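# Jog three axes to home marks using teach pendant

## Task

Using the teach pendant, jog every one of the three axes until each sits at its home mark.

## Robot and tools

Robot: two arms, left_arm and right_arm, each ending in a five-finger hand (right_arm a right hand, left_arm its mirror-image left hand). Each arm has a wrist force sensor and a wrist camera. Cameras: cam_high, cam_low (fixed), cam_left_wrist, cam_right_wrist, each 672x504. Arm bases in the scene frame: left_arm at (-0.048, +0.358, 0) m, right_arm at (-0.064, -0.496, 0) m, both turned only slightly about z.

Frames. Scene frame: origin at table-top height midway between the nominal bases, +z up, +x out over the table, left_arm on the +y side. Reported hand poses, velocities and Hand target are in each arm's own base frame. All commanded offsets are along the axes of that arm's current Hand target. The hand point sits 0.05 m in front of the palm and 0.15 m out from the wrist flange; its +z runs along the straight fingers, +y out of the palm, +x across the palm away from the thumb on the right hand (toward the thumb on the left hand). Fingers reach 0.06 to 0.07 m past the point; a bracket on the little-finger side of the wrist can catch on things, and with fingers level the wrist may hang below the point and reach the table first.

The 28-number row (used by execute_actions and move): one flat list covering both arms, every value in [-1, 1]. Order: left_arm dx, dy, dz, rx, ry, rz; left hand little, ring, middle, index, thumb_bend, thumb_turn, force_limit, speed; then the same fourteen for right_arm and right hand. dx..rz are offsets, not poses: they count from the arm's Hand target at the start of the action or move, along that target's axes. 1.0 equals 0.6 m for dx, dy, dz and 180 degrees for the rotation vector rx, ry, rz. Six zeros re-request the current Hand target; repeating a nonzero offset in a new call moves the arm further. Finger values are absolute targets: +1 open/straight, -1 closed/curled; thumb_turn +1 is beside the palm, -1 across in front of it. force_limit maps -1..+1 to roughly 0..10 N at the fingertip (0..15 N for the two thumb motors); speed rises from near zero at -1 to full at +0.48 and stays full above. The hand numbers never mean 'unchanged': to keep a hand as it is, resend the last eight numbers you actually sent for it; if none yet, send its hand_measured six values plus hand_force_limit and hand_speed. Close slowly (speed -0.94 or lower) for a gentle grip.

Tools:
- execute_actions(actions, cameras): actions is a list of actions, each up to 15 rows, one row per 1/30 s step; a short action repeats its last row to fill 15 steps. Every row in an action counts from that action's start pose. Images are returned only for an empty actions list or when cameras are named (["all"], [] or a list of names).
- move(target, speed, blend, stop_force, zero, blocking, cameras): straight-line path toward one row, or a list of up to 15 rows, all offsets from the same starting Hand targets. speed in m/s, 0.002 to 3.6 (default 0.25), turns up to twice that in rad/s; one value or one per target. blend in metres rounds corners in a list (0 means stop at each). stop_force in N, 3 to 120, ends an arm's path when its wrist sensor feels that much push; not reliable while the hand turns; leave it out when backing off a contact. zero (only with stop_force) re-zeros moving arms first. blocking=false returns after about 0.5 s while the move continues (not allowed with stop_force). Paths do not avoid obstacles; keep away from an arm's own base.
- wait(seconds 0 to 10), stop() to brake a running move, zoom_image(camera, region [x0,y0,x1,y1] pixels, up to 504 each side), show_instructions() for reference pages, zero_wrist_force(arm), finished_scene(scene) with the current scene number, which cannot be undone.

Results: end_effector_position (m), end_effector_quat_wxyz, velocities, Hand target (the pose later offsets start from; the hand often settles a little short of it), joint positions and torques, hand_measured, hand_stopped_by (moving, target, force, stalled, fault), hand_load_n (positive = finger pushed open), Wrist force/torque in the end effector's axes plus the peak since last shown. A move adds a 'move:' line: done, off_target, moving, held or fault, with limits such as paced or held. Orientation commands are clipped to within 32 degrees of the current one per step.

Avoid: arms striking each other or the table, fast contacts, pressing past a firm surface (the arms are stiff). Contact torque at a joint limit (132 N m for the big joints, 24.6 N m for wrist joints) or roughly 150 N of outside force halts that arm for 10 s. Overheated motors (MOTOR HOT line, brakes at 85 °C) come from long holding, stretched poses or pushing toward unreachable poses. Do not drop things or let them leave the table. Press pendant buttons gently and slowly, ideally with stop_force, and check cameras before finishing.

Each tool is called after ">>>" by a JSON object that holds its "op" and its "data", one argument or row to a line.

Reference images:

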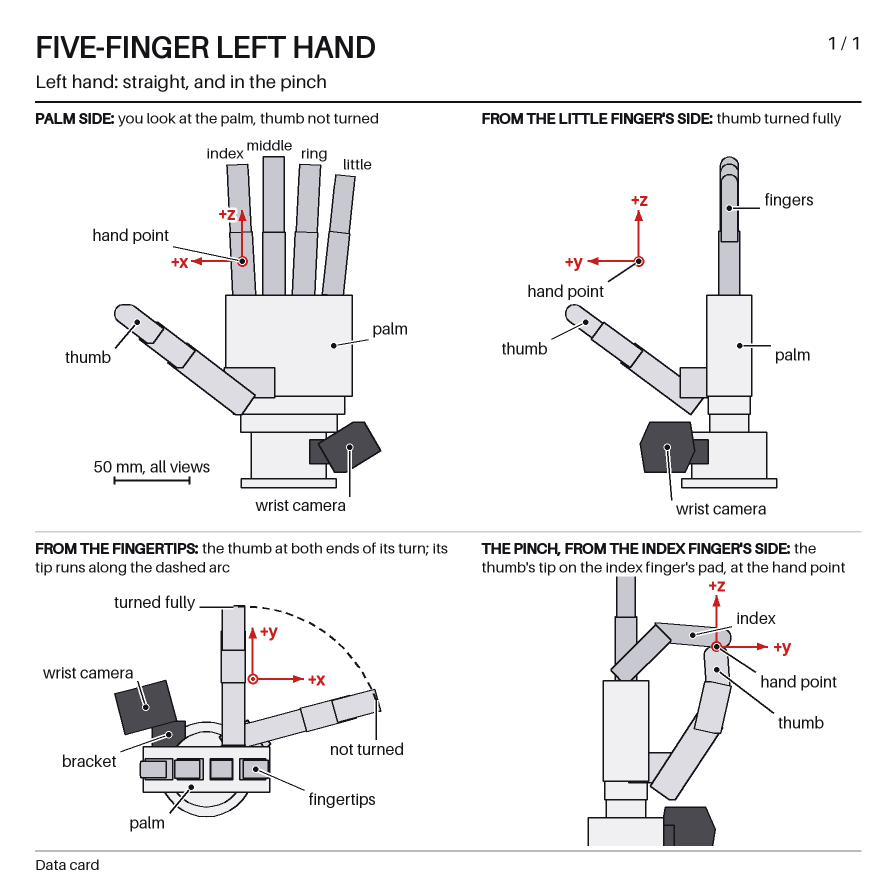

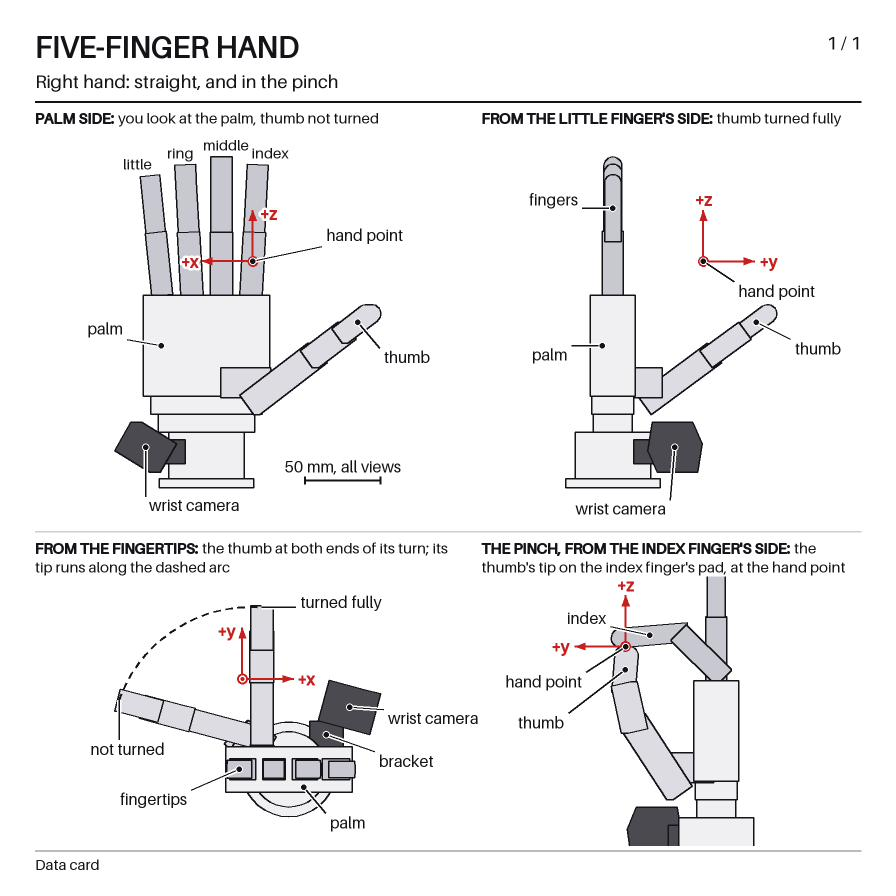

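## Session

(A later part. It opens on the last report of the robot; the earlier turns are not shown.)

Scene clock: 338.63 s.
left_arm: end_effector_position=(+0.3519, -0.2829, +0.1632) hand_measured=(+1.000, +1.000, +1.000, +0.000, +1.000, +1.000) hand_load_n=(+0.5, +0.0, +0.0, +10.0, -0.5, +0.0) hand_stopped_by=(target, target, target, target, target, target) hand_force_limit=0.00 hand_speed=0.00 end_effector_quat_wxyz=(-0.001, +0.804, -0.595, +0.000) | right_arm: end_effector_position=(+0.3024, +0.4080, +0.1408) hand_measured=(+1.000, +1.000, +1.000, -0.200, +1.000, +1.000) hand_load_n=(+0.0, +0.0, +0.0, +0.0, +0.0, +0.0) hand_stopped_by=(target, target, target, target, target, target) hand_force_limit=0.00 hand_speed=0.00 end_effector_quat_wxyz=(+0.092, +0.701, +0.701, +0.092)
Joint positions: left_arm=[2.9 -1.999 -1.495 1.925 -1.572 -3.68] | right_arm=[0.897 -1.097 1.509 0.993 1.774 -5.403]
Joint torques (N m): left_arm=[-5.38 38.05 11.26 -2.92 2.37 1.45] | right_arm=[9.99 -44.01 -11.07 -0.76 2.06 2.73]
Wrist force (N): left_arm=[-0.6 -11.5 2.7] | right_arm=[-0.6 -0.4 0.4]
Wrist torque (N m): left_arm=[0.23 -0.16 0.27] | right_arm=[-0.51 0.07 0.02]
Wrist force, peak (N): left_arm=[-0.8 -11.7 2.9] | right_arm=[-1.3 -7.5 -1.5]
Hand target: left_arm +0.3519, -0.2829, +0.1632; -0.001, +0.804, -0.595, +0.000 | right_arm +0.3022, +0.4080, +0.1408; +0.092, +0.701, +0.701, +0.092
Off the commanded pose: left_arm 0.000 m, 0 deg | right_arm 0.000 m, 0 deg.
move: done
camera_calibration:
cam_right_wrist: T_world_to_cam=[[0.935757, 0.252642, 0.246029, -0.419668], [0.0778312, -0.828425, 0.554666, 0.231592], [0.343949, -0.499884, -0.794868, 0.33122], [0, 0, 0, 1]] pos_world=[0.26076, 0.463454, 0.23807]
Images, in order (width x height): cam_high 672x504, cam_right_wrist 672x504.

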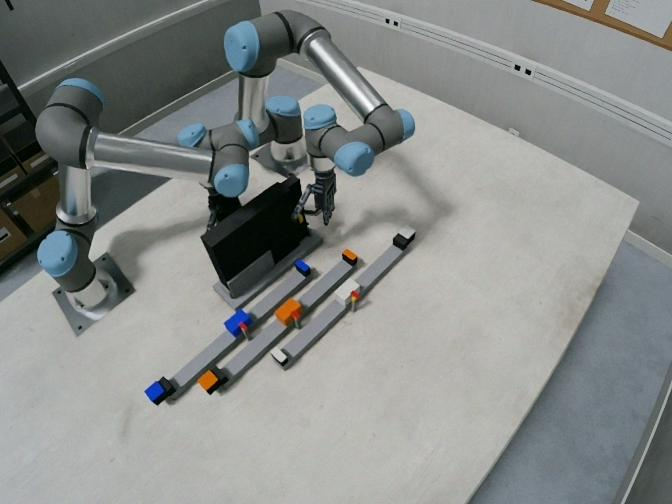

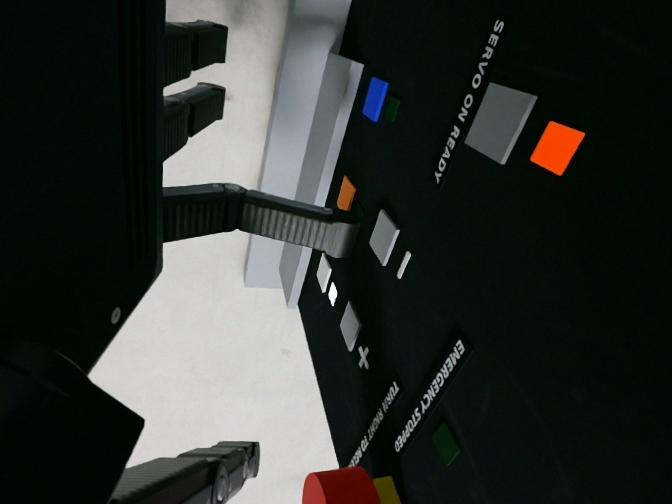

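>>> {"op": "move", "data": {
  "target": [0,0,0,0,0,0,1,1,1,0,1,1,0,0,0,0.01965,0.0053,0,0,0,1,1,1,-0.2,1,1,0,0],
  "speed": 0.025
}}

>>> {"op": "wait", "data": {
  "seconds": 0.6
}}

>>> {"op": "move", "data": {
  "target": [0,0,0,0,0,0,1,1,1,0,1,1,0,0,0,-0.01965,-0.0053,0,0,0,1,1,1,-0.2,1,1,0,0],
  "speed": 0.06,
  "cameras": ["cam_high", "cam_right_wrist", "cam_low"]
}}

>>> {"op": "zoom_image", "data": {
  "camera": "cam_high",
  "region": [320, 265, 400, 325]
}}

Scene clock: 347.30 s.
left_arm: end_effector_position=(+0.3519, -0.2829, +0.1632) hand_measured=(+1.000, +1.000, +1.000, +0.000, +1.000, +1.000) hand_load_n=(+0.0, +0.0, +0.0, +10.0, +0.0, +0.0) hand_stopped_by=(target, target, target, target, target, target) hand_force_limit=0.00 hand_speed=0.00 end_effector_quat_wxyz=(-0.001, +0.804, -0.595, +0.000) | right_arm: end_effector_position=(+0.3141, +0.4080, +0.1407) hand_measured=(+1.000, +1.000, +1.000, -0.200, +1.000, +1.000) hand_load_n=(+0.0, +0.0, +0.0, +0.0, +0.0, +0.0) hand_stopped_by=(target, target, target, target, target, target) hand_force_limit=0.00 hand_speed=0.00 end_effector_quat_wxyz=(+0.092, +0.701, +0.701, +0.092)
Joint positions: left_arm=[2.9 -1.999 -1.495 1.925 -1.572 -3.68] | right_arm=[0.877 -1.087 1.493 0.995 1.771 -5.423]
Joint torques (N m): left_arm=[-3.75 38.54 11.86 -3.19 2.54 1.4] | right_arm=[-11.03 -24.39 -25.84 4.12 -0.08 -2.61]
Wrist force (N): left_arm=[-0.5 -11.4 2.9] | right_arm=[-0.9 -6.7 -0.9]
Wrist torque (N m): left_arm=[0.24 -0.17 0.27] | right_arm=[-0.64 0.06 0.09]
Wrist force, peak (N): left_arm=[-0.6 -11.7 3.2] | right_arm=[-0.9 -6.7 -0.9]
Hand target: left_arm +0.3519, -0.2829, +0.1632; -0.001, +0.804, -0.595, +0.000 | right_arm +0.3144, +0.4080, +0.1407; +0.092, +0.701, +0.701, +0.092
Off the commanded pose: left_arm 0.000 m, 0 deg | right_arm 0.000 m, 0 deg.
move: done

Scene clock: 347.90 s.
left_arm: end_effector_position=(+0.3519, -0.2829, +0.1632) hand_measured=(+1.000, +1.000, +1.000, +0.000, +1.000, +1.000) hand_load_n=(+0.0, +0.0, +0.0, +10.0, +0.0, +0.0) hand_stopped_by=(target, target, target, target, target, target) hand_force_limit=0.00 hand_speed=0.00 end_effector_quat_wxyz=(-0.001, +0.804, -0.595, +0.000) | right_arm: end_effector_position=(+0.3144, +0.4080, +0.1407) hand_measured=(+1.000, +1.000, +1.000, -0.200, +1.000, +1.000) hand_load_n=(+0.0, +0.0, +0.0, -0.5, +0.0, +0.0) hand_stopped_by=(target, target, target, target, target, target) hand_force_limit=0.00 hand_speed=0.00 end_effector_quat_wxyz=(+0.092, +0.701, +0.701, +0.092)
Joint positions: left_arm=[2.9 -1.999 -1.495 1.925 -1.572 -3.68] | right_arm=[0.877 -1.087 1.493 0.995 1.771 -5.423]
Joint torques (N m): left_arm=[-3.43 39.01 12.41 -2.89 2.44 1.32] | right_arm=[-15.22 -25.9 -26.35 2.66 1.16 -3.15]
Wrist force (N): left_arm=[-0.5 -11.2 2.4] | right_arm=[-1.4 -12.7 -2.5]
Wrist torque (N m): left_arm=[0.26 -0.16 0.26] | right_arm=[-0.78 0.07 0.05]
Wrist force, peak (N): left_arm=[-0.8 -11.6 3.2] | right_arm=[-1.4 -12.7 -2.5]
Hand target: left_arm +0.3519, -0.2829, +0.1632; -0.001, +0.804, -0.595, +0.000 | right_arm +0.3144, +0.4080, +0.1407; +0.092, +0.701, +0.701, +0.092
Off the commanded pose: left_arm 0.000 m, 0 deg | right_arm 0.000 m, 0 deg.
wait: 0.60 s; at rest by 0.17 s

Scene clock: 348.77 s.
left_arm: end_effector_position=(+0.3519, -0.2829, +0.1632) hand_measured=(+1.000, +1.000, +1.000, +0.000, +1.000, +1.000) hand_load_n=(+0.0, +0.0, +0.0, +10.0, +0.0, +0.0) hand_stopped_by=(target, target, target, target, target, target) hand_force_limit=0.00 hand_speed=0.00 end_effector_quat_wxyz=(-0.001, +0.804, -0.595, +0.000) | right_arm: end_effector_position=(+0.3024, +0.4080, +0.1408) hand_measured=(+1.000, +1.000, +1.000, -0.200, +1.000, +1.000) hand_load_n=(+0.0, +0.0, +0.0, +0.0, +0.0, +0.0) hand_stopped_by=(target, target, target, target, target, target) hand_force_limit=0.00 hand_speed=0.00 end_effector_quat_wxyz=(+0.092, +0.701, +0.701, +0.092)
Joint positions: left_arm=[2.9 -1.999 -1.495 1.925 -1.572 -3.68] | right_arm=[0.897 -1.097 1.509 0.993 1.774 -5.403]
Joint torques (N m): left_arm=[-3.94 38.42 11.45 -2.91 2.24 1.4] | right_arm=[9.29 -44.99 -9.34 -0.71 1.91 2.69]
Wrist force (N): left_arm=[-0.5 -11.3 1.9] | right_arm=[-0.7 -0.4 0.3]
Wrist torque (N m): left_arm=[0.22 -0.17 0.28] | right_arm=[-0.53 0.08 0.01]
Wrist force, peak (N): left_arm=[-0.7 -11.7 3.4] | right_arm=[-1.2 -12.7 -2.3]
Hand target: left_arm +0.3519, -0.2829, +0.1632; -0.001, +0.804, -0.595, +0.000 | right_arm +0.3022, +0.4080, +0.1408; +0.092, +0.701, +0.701, +0.092
Off the commanded pose: left_arm 0.000 m, 0 deg | right_arm 0.000 m, 0 deg.
move: done
camera_calibration:
cam_right_wrist: T_world_to_cam=[[0.935757, 0.252642, 0.246029, -0.419668], [0.0778312, -0.828425, 0.554666, 0.231592], [0.343949, -0.499884, -0.794868, 0.33122], [0, 0, 0, 1]] pos_world=[0.26076, 0.463454, 0.23807]
Images, in order (width x height): cam_high 672x504, cam_low 672x504, cam_right_wrist 672x504.

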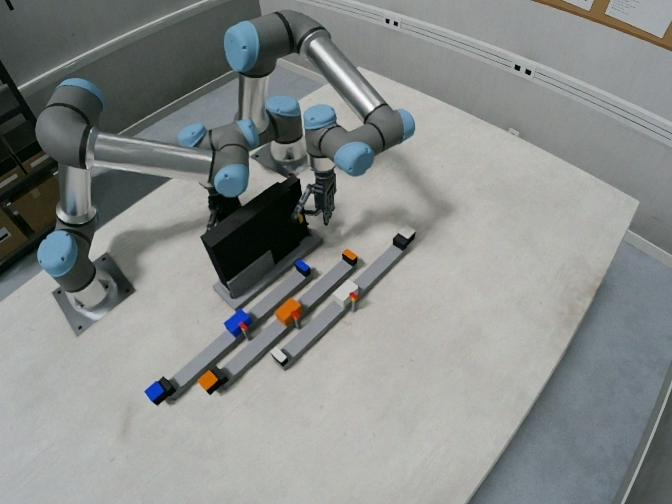

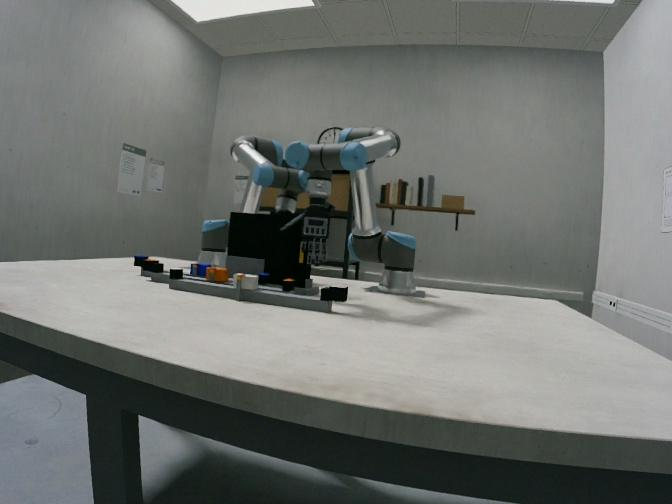

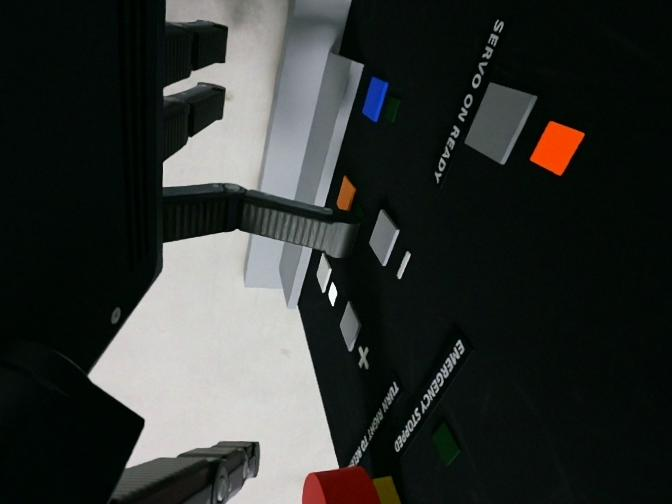

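Scaled by 6.300.

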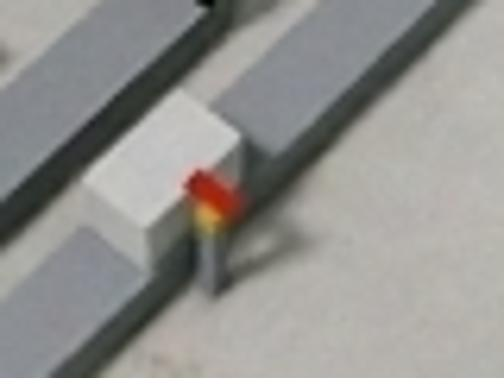

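>>> {"op": "zoom_image", "data": {
  "camera": "cam_high",
  "region": [338, 282, 370, 314]
}}

>>> {"op": "zoom_image", "data": {
  "camera": "cam_high",
  "region": [280, 302, 312, 334]
}}

>>> {"op": "zoom_image", "data": {
  "camera": "cam_high",
  "region": [230, 312, 262, 344]
}}

Scaled by 15.750.

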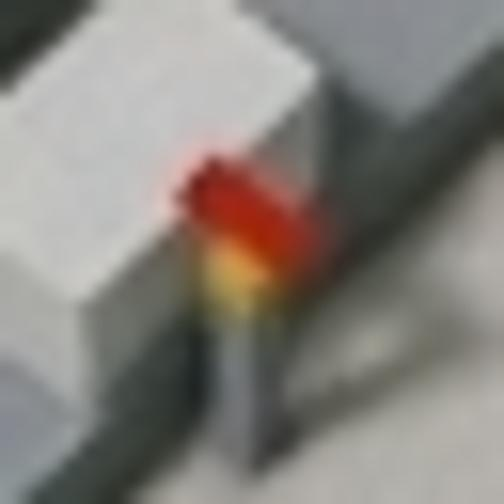

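Scaled by 15.750.

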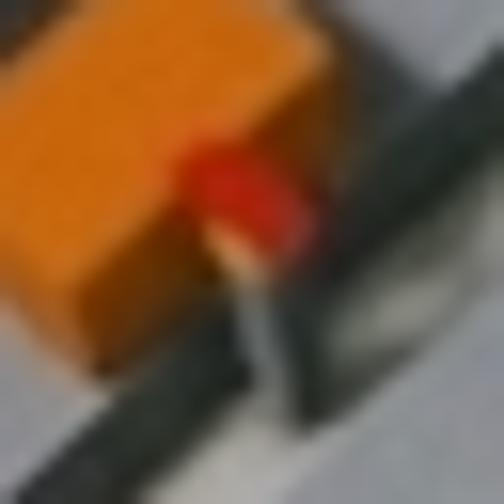

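Scaled by 15.750.

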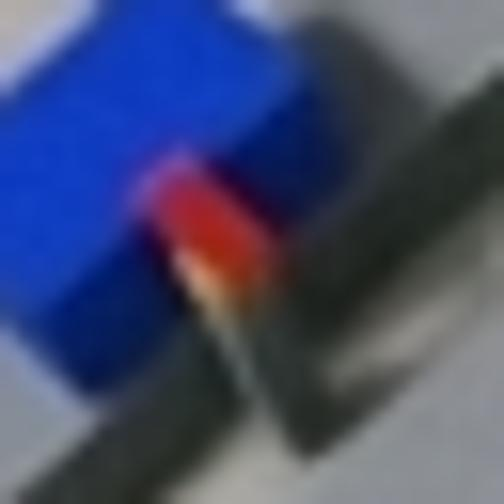

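>>> {"op": "move", "data": {
  "target": [0,0,0,0,0,0,1,1,1,0,1,1,0,0,0,0.01965,0.0053,0,0,0,1,1,1,-0.2,1,1,0,0],
  "speed": 0.025
}}

>>> {"op": "move", "data": {
  "target": [0,0,0,0,0,0,1,1,1,0,1,1,0,0,0,-0.01965,-0.0053,0,0,0,1,1,1,-0.2,1,1,0,0],
  "speed": 0.06,
  "cameras": ["cam_high", "cam_left_wrist"]
}}

>>> {"op": "zoom_image", "data": {
  "camera": "cam_high",
  "region": [338, 282, 370, 314]
}}

>>> {"op": "zoom_image", "data": {
  "camera": "cam_left_wrist",
  "region": [515, 395, 565, 445]
}}

>>> {"op": "zoom_image", "data": {
  "camera": "cam_left_wrist",
  "region": [390, 424, 470, 504]
}}

Scene clock: 377.93 s.
left_arm: end_effector_position=(+0.3519, -0.2829, +0.1632) hand_measured=(+1.000, +1.000, +1.000, +0.000, +1.000, +1.000) hand_load_n=(+0.0, +0.0, +0.0, +10.0, +0.0, +0.0) hand_stopped_by=(target, target, target, target, target, target) hand_force_limit=0.00 hand_speed=0.00 end_effector_quat_wxyz=(-0.001, +0.804, -0.595, +0.000) | right_arm: end_effector_position=(+0.3141, +0.4080, +0.1407) hand_measured=(+1.000, +1.000, +1.000, -0.200, +1.000, +1.000) hand_load_n=(+0.0, +0.0, +0.0, +0.0, +0.0, +0.0) hand_stopped_by=(target, target, target, target, target, target) hand_force_limit=0.00 hand_speed=0.00 end_effector_quat_wxyz=(+0.092, +0.701, +0.701, +0.092)
Joint positions: left_arm=[2.9 -1.999 -1.495 1.925 -1.572 -3.68] | right_arm=[0.877 -1.087 1.493 0.995 1.771 -5.422]
Joint torques (N m): left_arm=[-3.97 38.46 12.02 -3 2.52 1.2] | right_arm=[-14.16 -26.49 -23.64 3.84 -0.1 -2.76]
Wrist force (N): left_arm=[-0.4 -11.3 2.1] | right_arm=[-1.2 -6.4 -1.6]
Wrist torque (N m): left_arm=[0.22 -0.17 0.27] | right_arm=[-0.60 0.06 0.10]
Wrist force, peak (N): left_arm=[-0.7 -11.8 3.0] | right_arm=[-1.2 -6.4 -1.6]
Hand target: left_arm +0.3519, -0.2829, +0.1632; -0.001, +0.804, -0.595, +0.000 | right_arm +0.3144, +0.4080, +0.1407; +0.092, +0.701, +0.701, +0.092
Off the commanded pose: left_arm 0.000 m, 0 deg | right_arm 0.000 m, 0 deg.
move: done

Scene clock: 378.80 s.
left_arm: end_effector_position=(+0.3519, -0.2829, +0.1632) hand_measured=(+1.000, +1.000, +1.000, +0.000, +1.000, +1.000) hand_load_n=(+0.0, +0.0, +0.0, +10.0, +0.0, +0.0) hand_stopped_by=(target, target, target, target, target, target) hand_force_limit=0.00 hand_speed=0.00 end_effector_quat_wxyz=(-0.001, +0.804, -0.595, +0.000) | right_arm: end_effector_position=(+0.3024, +0.4080, +0.1408) hand_measured=(+1.000, +1.000, +1.000, -0.200, +1.000, +1.000) hand_load_n=(+0.0, +0.0, +0.0, +0.0, -0.5, +0.0) hand_stopped_by=(target, target, target, target, target, target) hand_force_limit=0.00 hand_speed=0.00 end_effector_quat_wxyz=(+0.092, +0.701, +0.701, +0.092)
Joint positions: left_arm=[2.9 -1.999 -1.495 1.925 -1.572 -3.68] | right_arm=[0.897 -1.097 1.509 0.993 1.774 -5.403]
Joint torques (N m): left_arm=[-3.64 39.08 12.24 -2.87 2.62 1.14] | right_arm=[9.49 -46.33 -10.8 -0.87 2.04 2.76]
Wrist force (N): left_arm=[-0.6 -11.2 2.3] | right_arm=[-0.6 -0.6 0.1]
Wrist torque (N m): left_arm=[0.24 -0.15 0.26] | right_arm=[-0.53 0.08 0.02]
Wrist force, peak (N): left_arm=[-0.6 -11.6 3.3] | right_arm=[-1.4 -7.2 -1.5]
Hand target: left_arm +0.3519, -0.2829, +0.1632; -0.001, +0.804, -0.595, +0.000 | right_arm +0.3022, +0.4080, +0.1408; +0.092, +0.701, +0.701, +0.092
Off the commanded pose: left_arm 0.000 m, 0 deg | right_arm 0.000 m, 0 deg.
move: done
camera_calibration:
cam_left_wrist: T_world_to_cam=[[0.999944, 0.00264412, -0.0102398, -0.347504], [0.00750381, -0.859677, 0.510782, -0.328035], [-0.00745234, -0.51083, -0.859649, 0.111289], [0, 0, 0, 1]] pos_world=[0.350775, -0.224235, 0.259665]
Images, in order (width x height): cam_high 672x504, cam_left_wrist 672x504.

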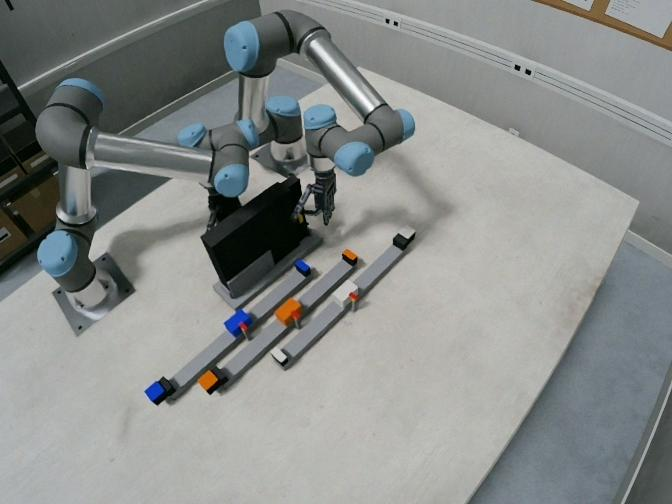

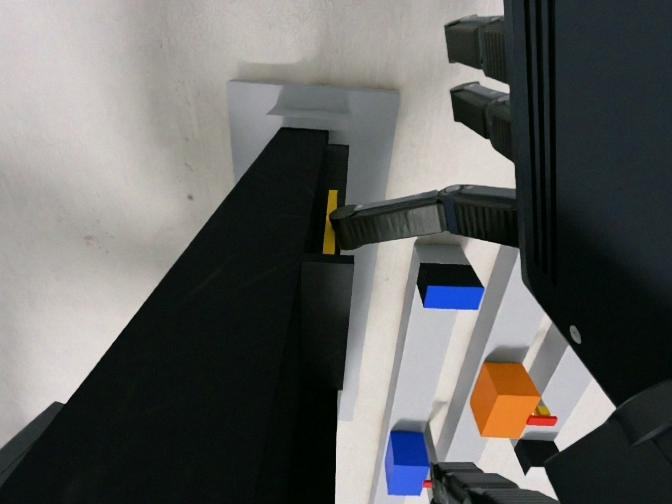

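Scaled by 15.750.

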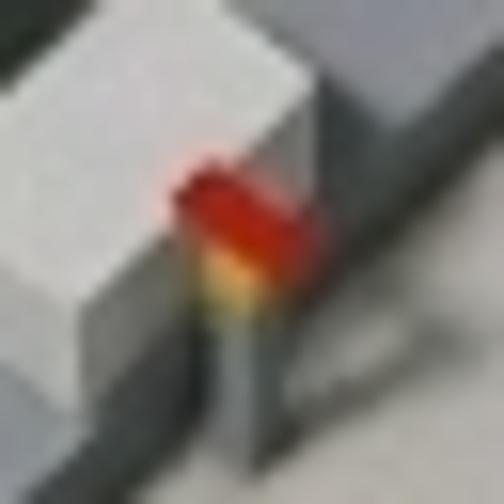

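Scaled by 10.080.

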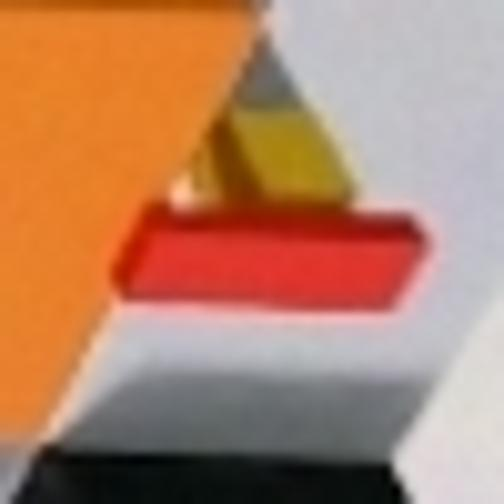

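Scaled by 6.300.

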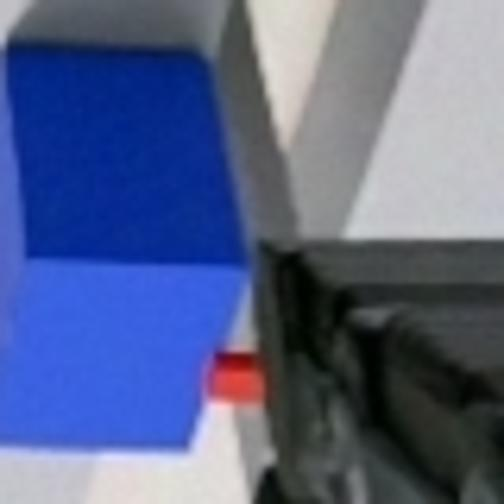

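>>> {"op": "move", "data": {
  "target": [
    [0.0146,-0.0478,0,0,0,0,1,1,1,0,1,1,0,0,0,0,0,0,0,0,1,1,1,-0.2,1,1,0,0],
    [0.0292,-0.0956,-0.2667,0,0,0,1,1,1,0,1,1,0,0,0,0,0,0,0,0,1,1,1,-0.2,1,1,0,0],
    [0.3538,-0.3257,-0.2667,0,0,0,1,1,1,0,1,1,0,0,0,0,0,0,0,0,1,1,1,-0.2,1,1,0,0]
  ],
  "speed": [0.1,0.25,0.25],
  "blend": [0.01,0.04,0],
  "cameras": ["cam_left_wrist"]
}}

Scene clock: 405.53 s.
left_arm: end_effector_position=(+0.5820, -0.4155, +0.3224) hand_measured=(+1.000, +1.000, +1.000, +0.000, +1.000, +1.000) hand_load_n=(+0.0, +0.0, +0.0, +0.0, +0.0, +0.0) hand_stopped_by=(target, target, target, target, target, target) hand_force_limit=0.00 hand_speed=0.00 end_effector_quat_wxyz=(+0.018, +0.820, -0.531, +0.212) | right_arm: end_effector_position=(+0.3022, +0.4080, +0.1408) hand_measured=(+1.000, +1.000, +1.000, -0.200, +1.000, +1.000) hand_load_n=(+0.0, +0.0, +0.0, +0.0, +0.0, +0.0) hand_stopped_by=(target, target, target, target, target, target) hand_force_limit=0.00 hand_speed=0.00 end_effector_quat_wxyz=(+0.092, +0.701, +0.701, +0.092)
Joint positions: left_arm=[2.854 -2.569 -0.048 1.447 -1.42 -3.88] | right_arm=[0.898 -1.097 1.509 0.993 1.774 -5.402]
Joint torques (N m): left_arm=[8.79 60.42 9.97 -3.5 -0.78 2.5] | right_arm=[9.08 -45.44 -10.81 -0.71 2.21 2.74]
Wrist force (N): left_arm=[0.5 1.1 1.4] | right_arm=[-0.2 -0.4 0.5]
Wrist torque (N m): left_arm=[0.10 -0.08 0.07] | right_arm=[-0.53 0.00 0.05]
Wrist force, peak (N): left_arm=[-0.9 -11.7 3.1] | right_arm=[-0.9 -0.4 0.9]
Hand target: left_arm +0.5819, -0.4154, +0.3224; +0.018, +0.820, -0.532, +0.211 (not the last commanded pose) | right_arm +0.3022, +0.4080, +0.1408; +0.092, +0.701, +0.701, +0.092
Off the commanded pose: left_arm 0.023 m, 25 deg | right_arm 0.000 m, 0 deg.
elbow stopped short (left arm): the move would have taken joint 3 (elbow) straighter than the controller allows.
move: held (left_arm; a check stopped the path); limits=held
pose unreachable (left arm): on one or more control steps of this call, first in action 0 (counted from 0), this arm could not follow its commanded pose, so it was not sent that pose on those steps. It may still have moved: this result reports where it is.
cause: moving toward the commanded pose would bring a part of the arm too close to another arm (a part of this arm just beyond joint 2 (shoulder lift) and a part of the right arm just beyond its joint 4 (wrist 1), along the way the arms are being sent, or toward where that arm still pushes).
camera_calibration:
cam_left_wrist: T_world_to_cam=[[0.945333, 0.162203, 0.282906, -0.572059], [-0.0969652, -0.688478, 0.718746, -0.460158], [0.311357, -0.706887, -0.635113, -0.157283], [0, 0, 0, 1]] pos_world=[0.545138, -0.3352, 0.392684]
Images, in order (width x height): cam_left_wrist 672x504.

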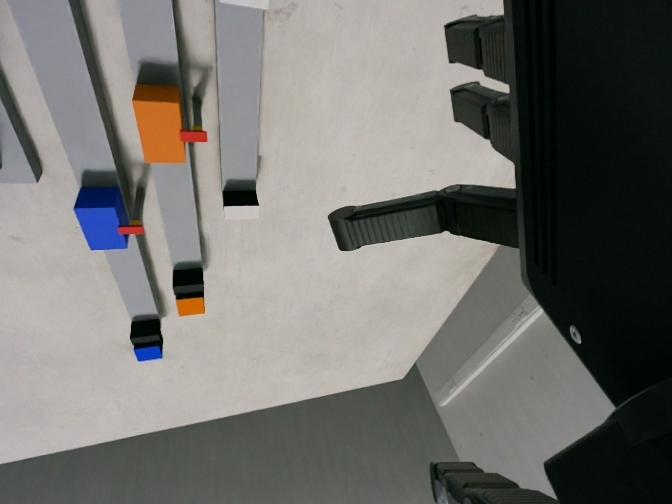

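>>> {"op": "zoom_image", "data": {
  "camera": "cam_left_wrist",
  "region": [165, 90, 235, 160]
}}

>>> {"op": "zoom_image", "data": {
  "camera": "cam_left_wrist",
  "region": [100, 180, 170, 250]
}}

Scaled by 7.200.

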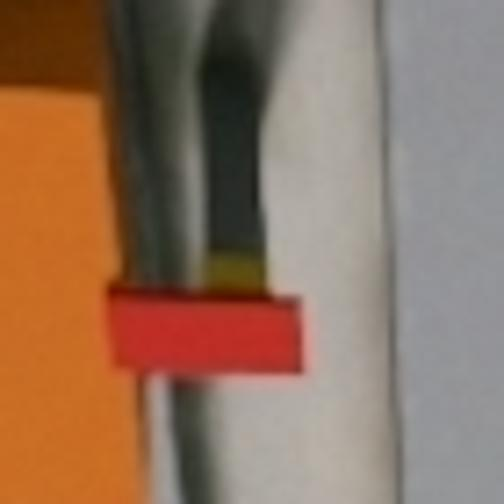

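Scaled by 7.200.

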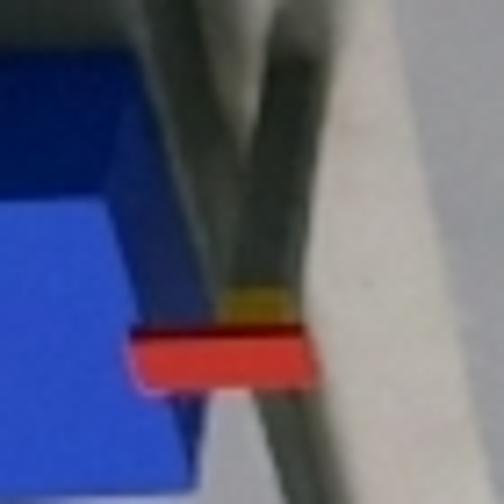

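>>> {"op": "move", "data": {
  "target": [-0.2302,-0.1157,-0.0676,0,0,0,1,1,1,0,1,1,0,0,0,0,0,0,0,0,1,1,1,-0.2,1,1,0,0],
  "speed": 0.25,
  "cameras": ["cam_left_wrist"]
}}

Scene clock: 436.00 s.
left_arm: end_effector_position=(+0.5819, -0.2556, +0.3224) hand_measured=(+1.000, +1.000, +1.000, +0.000, +1.000, +1.000) hand_load_n=(+0.0, +0.0, +0.0, +0.0, +0.0, +0.0) hand_stopped_by=(target, target, target, target, target, target) hand_force_limit=0.00 hand_speed=0.00 end_effector_quat_wxyz=(+0.018, +0.820, -0.532, +0.211) | right_arm: end_effector_position=(+0.3022, +0.4080, +0.1408) hand_measured=(+1.000, +1.000, +1.000, -0.200, +1.000, +1.000) hand_load_n=(+0.0, +0.0, +0.0, +0.0, +0.0, +0.0) hand_stopped_by=(target, target, target, target, target, target) hand_force_limit=0.00 hand_speed=0.00 end_effector_quat_wxyz=(+0.092, +0.701, +0.701, +0.092)
Joint positions: left_arm=[3.13 -2.211 -0.722 1.71 -1.318 -3.618] | right_arm=[0.898 -1.097 1.509 0.993 1.774 -5.402]
Joint torques (N m): left_arm=[8.61 52.88 11.98 0.32 1.71 2.47] | right_arm=[8.69 -45.34 -9.89 -0.65 2.1 2.55]
Wrist force (N): left_arm=[0.1 1.5 1.4] | right_arm=[-0.8 -0.8 0.8]
Wrist torque (N m): left_arm=[0.15 -0.06 0.04] | right_arm=[-0.59 0.09 -0.01]
Wrist force, peak (N): left_arm=[1.1 1.4 1.7] | right_arm=[-0.8 -0.8 0.8]
Hand target: left_arm +0.5819, -0.2556, +0.3224; +0.018, +0.820, -0.532, +0.211 | right_arm +0.3022, +0.4080, +0.1408; +0.092, +0.701, +0.701, +0.092
Off the commanded pose: left_arm 0.000 m, 0 deg | right_arm 0.000 m, 0 deg.
move: done
camera_calibration:
cam_left_wrist: T_world_to_cam=[[0.945523, 0.161936, 0.282424, -0.597873], [-0.0966755, -0.688717, 0.718556, -0.350346], [0.31087, -0.706714, -0.635543, -0.0437623], [0, 0, 0, 1]] pos_world=[0.545037, -0.1754, 0.392784]
Images, in order (width x height): cam_left_wrist 672x504.

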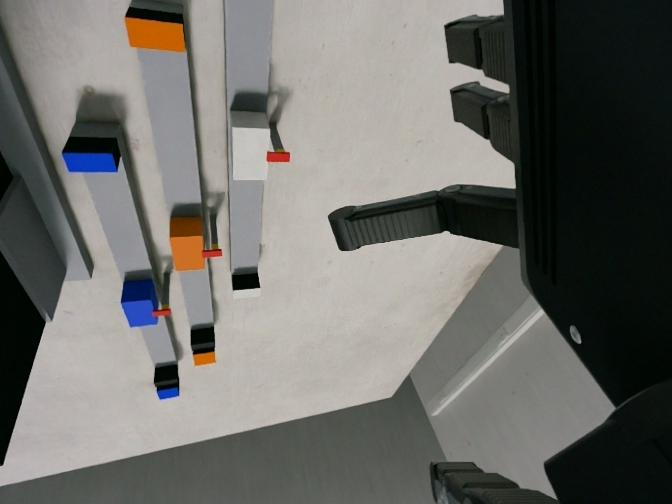

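>>> {"op": "zoom_image", "data": {
  "camera": "cam_left_wrist",
  "region": [250, 115, 320, 185]
}}

>>> {"op": "zoom_image", "data": {
  "camera": "cam_left_wrist",
  "region": [180, 215, 250, 285]
}}

>>> {"op": "zoom_image", "data": {
  "camera": "cam_left_wrist",
  "region": [130, 275, 200, 345]
}}

Scaled by 7.200.

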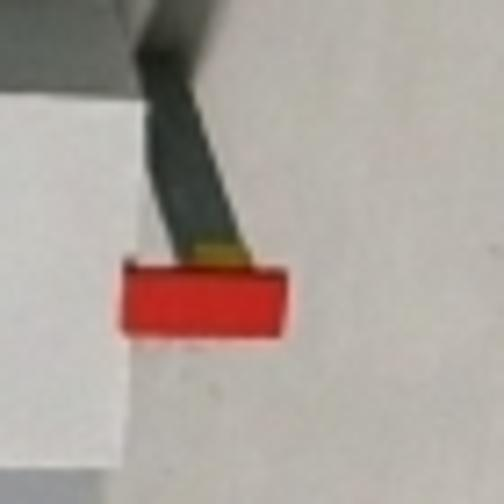

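Scaled by 7.200.

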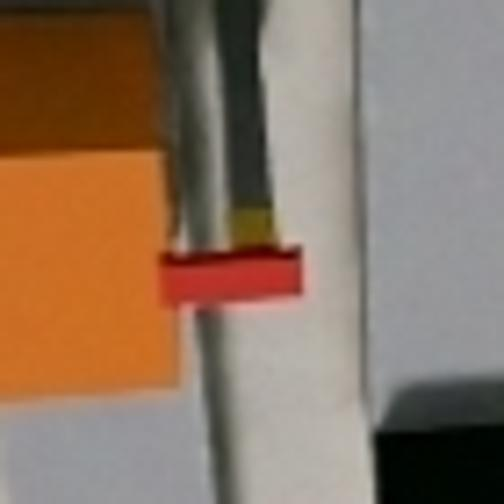

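Scaled by 7.200.

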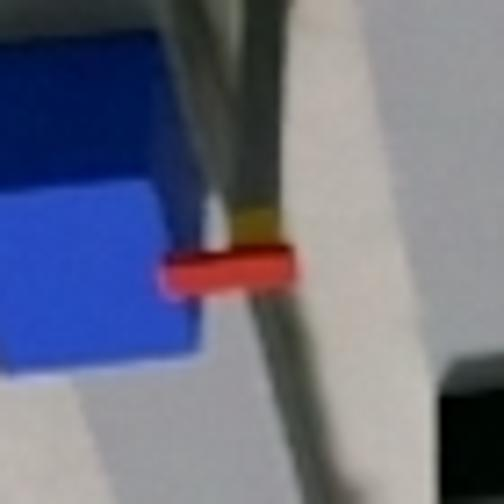

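>>> {"op": "move", "data": {
  "target": [
    [-0.0595,0.2683,-0.0812,-0.0708,-0.1161,0.0388,1,1,1,0,1,1,0,0,0,0,0,0,0,0,1,1,1,-0.2,1,1,0,0],
    [-0.1732,0.3642,0.1437,-0.0708,-0.1161,0.0388,1,1,1,0,1,1,0,0,0,0,0,0,0,0,1,1,1,-0.2,1,1,0,0]
  ],
  "speed": 0.25,
  "blend": [0.03,0]
}}

>>> {"op": "move", "data": {
  "target": [-0.0185,0.0606,0,0,0,0,1,1,1,0,1,1,0,0,0,0,0,0,0,0,1,1,1,-0.2,1,1,0,0],
  "speed": 0.014,
  "stop_force": 7,
  "cameras": ["cam_left_wrist", "cam_right_wrist"]
}}

Scene clock: 464.50 s.
left_arm: end_effector_position=(+0.3821, -0.2825, +0.1633) hand_measured=(+1.000, +1.000, +1.000, +0.000, +1.000, +1.000) hand_load_n=(+0.0, +0.0, +0.0, +0.0, +0.0, +0.0) hand_stopped_by=(target, target, target, target, target, target) hand_force_limit=0.00 hand_speed=0.00 end_effector_quat_wxyz=(-0.001, +0.804, -0.595, +0.000) | right_arm: end_effector_position=(+0.3022, +0.4080, +0.1408) hand_measured=(+1.000, +1.000, +1.000, -0.200, +1.000, +1.000) hand_load_n=(+0.0, +0.0, +0.0, +0.0, +0.0, +0.0) hand_stopped_by=(target, target, target, target, target, target) hand_force_limit=0.00 hand_speed=0.00 end_effector_quat_wxyz=(+0.092, +0.701, +0.701, +0.092)
Joint positions: left_arm=[2.915 -2.06 -1.403 1.893 -1.573 -3.665] | right_arm=[0.898 -1.097 1.509 0.993 1.774 -5.402]
Joint torques (N m): left_arm=[-1.93 22.62 10.87 -0.3 1.22 -2.2] | right_arm=[8.8 -45.05 -10.84 -0.75 2.02 2.27]
Wrist force (N): left_arm=[0.9 0.7 1.1] | right_arm=[-0.7 -1.0 0.4]
Wrist torque (N m): left_arm=[0.08 -0.18 0.30] | right_arm=[-0.62 0.09 -0.01]
Wrist force, peak (N): left_arm=[0.8 0.8 2.2] | right_arm=[-0.8 -0.6 1.0]
Hand target: left_arm +0.3821, -0.2825, +0.1632; -0.001, +0.804, -0.595, +0.000 | right_arm +0.3022, +0.4080, +0.1408; +0.092, +0.701, +0.701, +0.092
Off the commanded pose: left_arm 0.000 m, 0 deg | right_arm 0.000 m, 0 deg.
move: done

Scene clock: 467.80 s.
left_arm: end_effector_position=(+0.3526, -0.2826, +0.1631) hand_measured=(+1.000, +1.000, +1.000, +0.000, +1.000, +1.000) hand_load_n=(+0.0, +0.0, +0.0, +1.5, +0.0, +0.0) hand_stopped_by=(target, target, target, target, target, target) hand_force_limit=0.00 hand_speed=0.00 end_effector_quat_wxyz=(-0.001, +0.804, -0.595, +0.000) | right_arm: end_effector_position=(+0.3022, +0.4080, +0.1408) hand_measured=(+1.000, +1.000, +1.000, -0.200, +1.000, +1.000) hand_load_n=(+0.0, +0.0, +0.0, +0.0, +0.0, +0.0) hand_stopped_by=(target, target, target, target, target, target) hand_force_limit=0.00 hand_speed=0.00 end_effector_quat_wxyz=(+0.092, +0.701, +0.701, +0.092)
Joint positions: left_arm=[2.9 -2 -1.493 1.924 -1.573 -3.68] | right_arm=[0.898 -1.097 1.509 0.993 1.774 -5.402]
Joint torques (N m): left_arm=[6.4 19.62 18.95 -5.67 2.12 2.7] | right_arm=[9.13 -44.59 -10.19 -0.85 2.14 2.28]
Wrist force (N): left_arm=[0.3 -6.6 0.0] | right_arm=[-0.7 -0.5 0.4]
Wrist torque (N m): left_arm=[0.14 -0.09 0.21] | right_arm=[-0.54 0.10 0.00]
Wrist force, peak (N): left_arm=[1.5 -10.2 -1.4] | right_arm=[-0.7 -0.8 0.6]
Hand target: left_arm +0.3526, -0.2826, +0.1632; -0.001, +0.804, -0.595, +0.000 (not the last commanded pose) | right_arm +0.3022, +0.4080, +0.1408; +0.092, +0.701, +0.701, +0.092
Off the commanded pose: left_arm 0.008 m, 0 deg | right_arm 0.000 m, 0 deg.
move: contact (left_arm)
camera_calibration:
cam_left_wrist: T_world_to_cam=[[0.999948, 0.00318353, -0.00973348, -0.348117], [0.00769951, -0.860385, 0.509586, -0.327783], [-0.00675226, -0.509634, -0.860365, 0.111603], [0, 0, 0, 1]] pos_world=[0.351376, -0.224035, 0.259665]
cam_right_wrist: T_world_to_cam=[[0.935757, 0.252642, 0.246029, -0.419481], [0.0778312, -0.828425, 0.554666, 0.231607], [0.343949, -0.499884, -0.794868, 0.331289], [0, 0, 0, 1]] pos_world=[0.26056, 0.463454, 0.23807]
Images, in order (width x height): cam_left_wrist 672x504, cam_right_wrist 672x504.

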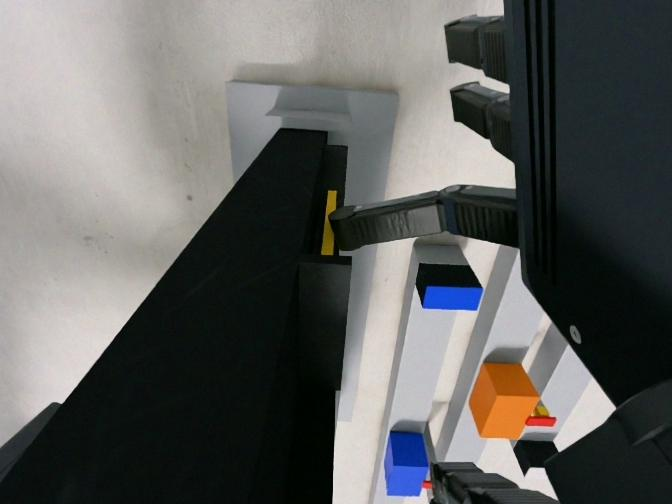

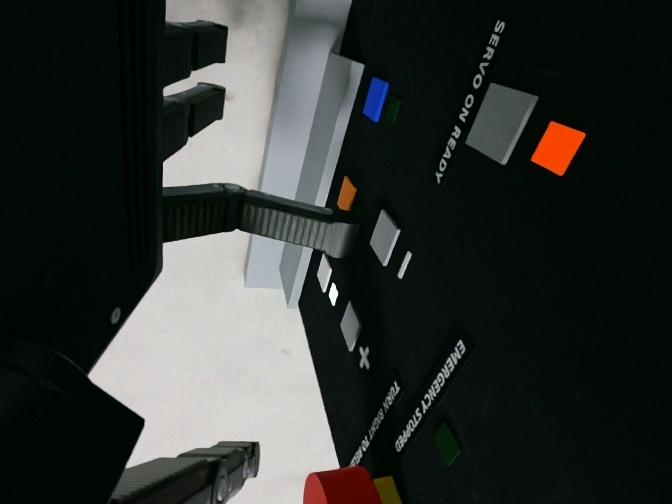

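>>> {"op": "move", "data": {
  "target": [0,0,0,0,0,0,1,1,1,0,1,1,0,0,0,0.02,0.0054,0,0,0,1,1,1,-0.2,1,1,0,0],
  "speed": 0.025
}}

>>> {"op": "move", "data": {
  "target": [0,0,0,0,0,0,1,1,1,0,1,1,0,0,0,-0.02,-0.0054,0,0,0,1,1,1,-0.2,1,1,0,0],
  "speed": 0.06,
  "cameras": ["cam_high"]
}}

>>> {"op": "zoom_image", "data": {
  "camera": "cam_high",
  "region": [338, 282, 370, 314]
}}

Scene clock: 471.87 s.
left_arm: end_effector_position=(+0.3526, -0.2826, +0.1632) hand_measured=(+1.000, +1.000, +1.000, +0.000, +1.000, +1.000) hand_load_n=(+0.0, +0.0, +0.0, +1.5, +0.0, +0.0) hand_stopped_by=(target, target, target, target, target, target) hand_force_limit=0.00 hand_speed=0.00 end_effector_quat_wxyz=(-0.001, +0.804, -0.595, +0.000) | right_arm: end_effector_position=(+0.3143, +0.4080, +0.1407) hand_measured=(+1.000, +1.000, +1.000, -0.200, +1.000, +1.000) hand_load_n=(-0.5, +0.0, +0.0, -0.5, +0.0, +0.5) hand_stopped_by=(target, target, target, target, target, target) hand_force_limit=0.00 hand_speed=0.00 end_effector_quat_wxyz=(+0.092, +0.701, +0.701, +0.092)
Joint positions: left_arm=[2.9 -2 -1.493 1.924 -1.573 -3.68] | right_arm=[0.877 -1.087 1.493 0.995 1.771 -5.423]
Joint torques (N m): left_arm=[5.73 19.01 19.55 -5.57 2.17 2.48] | right_arm=[-14.62 -26.47 -26.88 3.41 0.58 -2.94]
Wrist force (N): left_arm=[1.0 -6.5 -0.9] | right_arm=[-1.4 -10.3 -2.6]
Wrist torque (N m): left_arm=[0.12 -0.16 0.25] | right_arm=[-0.71 0.10 0.06]
Wrist force, peak (N): left_arm=[0.4 -6.9 -0.2] | right_arm=[-1.4 -10.3 -2.6]
Hand target: left_arm +0.3526, -0.2826, +0.1632; -0.001, +0.804, -0.595, +0.000 | right_arm +0.3146, +0.4080, +0.1407; +0.092, +0.701, +0.701, +0.092
Off the commanded pose: left_arm 0.000 m, 0 deg | right_arm 0.000 m, 0 deg.
move: done

Scene clock: 472.73 s.
left_arm: end_effector_position=(+0.3526, -0.2826, +0.1632) hand_measured=(+1.000, +1.000, +1.000, +0.000, +1.000, +1.000) hand_load_n=(+0.0, +0.0, +0.0, +1.5, -0.5, +0.0) hand_stopped_by=(target, target, target, target, target, target) hand_force_limit=0.00 hand_speed=0.00 end_effector_quat_wxyz=(-0.001, +0.804, -0.595, +0.000) | right_arm: end_effector_position=(+0.3024, +0.4080, +0.1408) hand_measured=(+1.000, +1.000, +1.000, -0.200, +1.000, +1.000) hand_load_n=(+0.0, +0.0, +0.0, +0.0, +0.0, +0.0) hand_stopped_by=(target, target, target, target, target, target) hand_force_limit=0.00 hand_speed=0.00 end_effector_quat_wxyz=(+0.092, +0.701, +0.701, +0.092)
Joint positions: left_arm=[2.9 -2 -1.493 1.924 -1.573 -3.68] | right_arm=[0.897 -1.097 1.509 0.993 1.774 -5.403]
Joint torques (N m): left_arm=[5.65 19.11 19.57 -5.57 2.17 2.69] | right_arm=[8.12 -45.18 -9.89 -0.87 2.01 2.76]
Wrist force (N): left_arm=[0.6 -6.5 -0.6] | right_arm=[-0.8 -0.8 0.6]
Wrist torque (N m): left_arm=[0.13 -0.12 0.23] | right_arm=[-0.60 0.09 0.00]
Wrist force, peak (N): left_arm=[0.4 -6.8 0.1] | right_arm=[-1.5 -12.5 -3.1]
Hand target: left_arm +0.3526, -0.2826, +0.1632; -0.001, +0.804, -0.595, +0.000 | right_arm +0.3022, +0.4080, +0.1408; +0.092, +0.701, +0.701, +0.092
Off the commanded pose: left_arm 0.000 m, 0 deg | right_arm 0.000 m, 0 deg.
move: done
Images, in order (width x height): cam_high 672x504.

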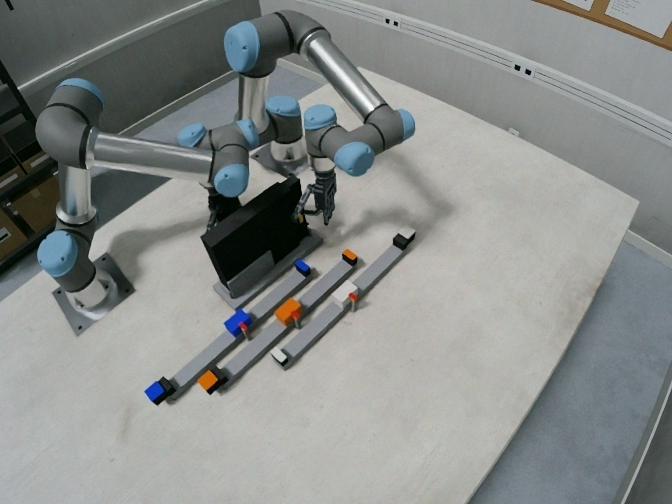

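Scaled by 15.750.

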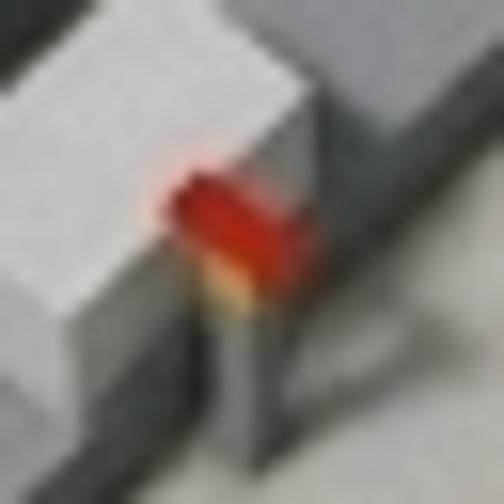

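>>> {"op": "move", "data": {
  "target": [0.0146,-0.0478,0,0,0,0,1,1,1,0,1,1,0,0,0,-0.0322,-0.0086,0,0,0,1,1,1,-0.2,1,1,0,0],
  "speed": 0.1
}}

>>> {"op": "finished_scene", "data": {
  "scene": 2
}}

Scene clock: 476.77 s.
left_arm: end_effector_position=(+0.3824, -0.2825, +0.1632) hand_measured=(+1.000, +1.000, +1.000, +0.000, +1.000, +1.000) hand_load_n=(+0.0, +0.0, +0.0, +0.0, +0.0, +0.0) hand_stopped_by=(target, target, target, target, target, target) hand_force_limit=0.00 hand_speed=0.00 end_effector_quat_wxyz=(-0.001, +0.804, -0.595, +0.000) | right_arm: end_effector_position=(+0.2822, +0.4080, +0.1407) hand_measured=(+1.000, +1.000, +1.000, -0.200, +1.000, +1.000) hand_load_n=(+0.0, +0.0, +0.0, +0.0, +0.0, +0.0) hand_stopped_by=(target, target, target, target, target, target) hand_force_limit=0.00 hand_speed=0.00 end_effector_quat_wxyz=(+0.092, +0.701, +0.701, +0.092)
Joint positions: left_arm=[2.915 -2.061 -1.402 1.893 -1.573 -3.665] | right_arm=[0.933 -1.112 1.535 0.99 1.78 -5.367]
Joint torques (N m): left_arm=[8.26 22.51 23.17 -4.15 -1.05 2.4] | right_arm=[9.34 -44.82 -9.55 -0.92 2.08 2.82]
Wrist force (N): left_arm=[0.7 0.9 1.2] | right_arm=[-0.3 -0.6 0.5]
Wrist torque (N m): left_arm=[0.11 -0.16 0.07] | right_arm=[-0.56 0.03 0.02]
Wrist force, peak (N): left_arm=[0.3 -7.0 -0.1] | right_arm=[-0.7 -0.7 0.8]
Hand target: left_arm +0.3826, -0.2825, +0.1632; -0.001, +0.804, -0.595, +0.000 | right_arm +0.2822, +0.4080, +0.1407; +0.092, +0.701, +0.701, +0.092
Off the commanded pose: left_arm 0.000 m, 0 deg | right_arm 0.000 m, 0 deg.
move: done

The scene is finished: the task was done.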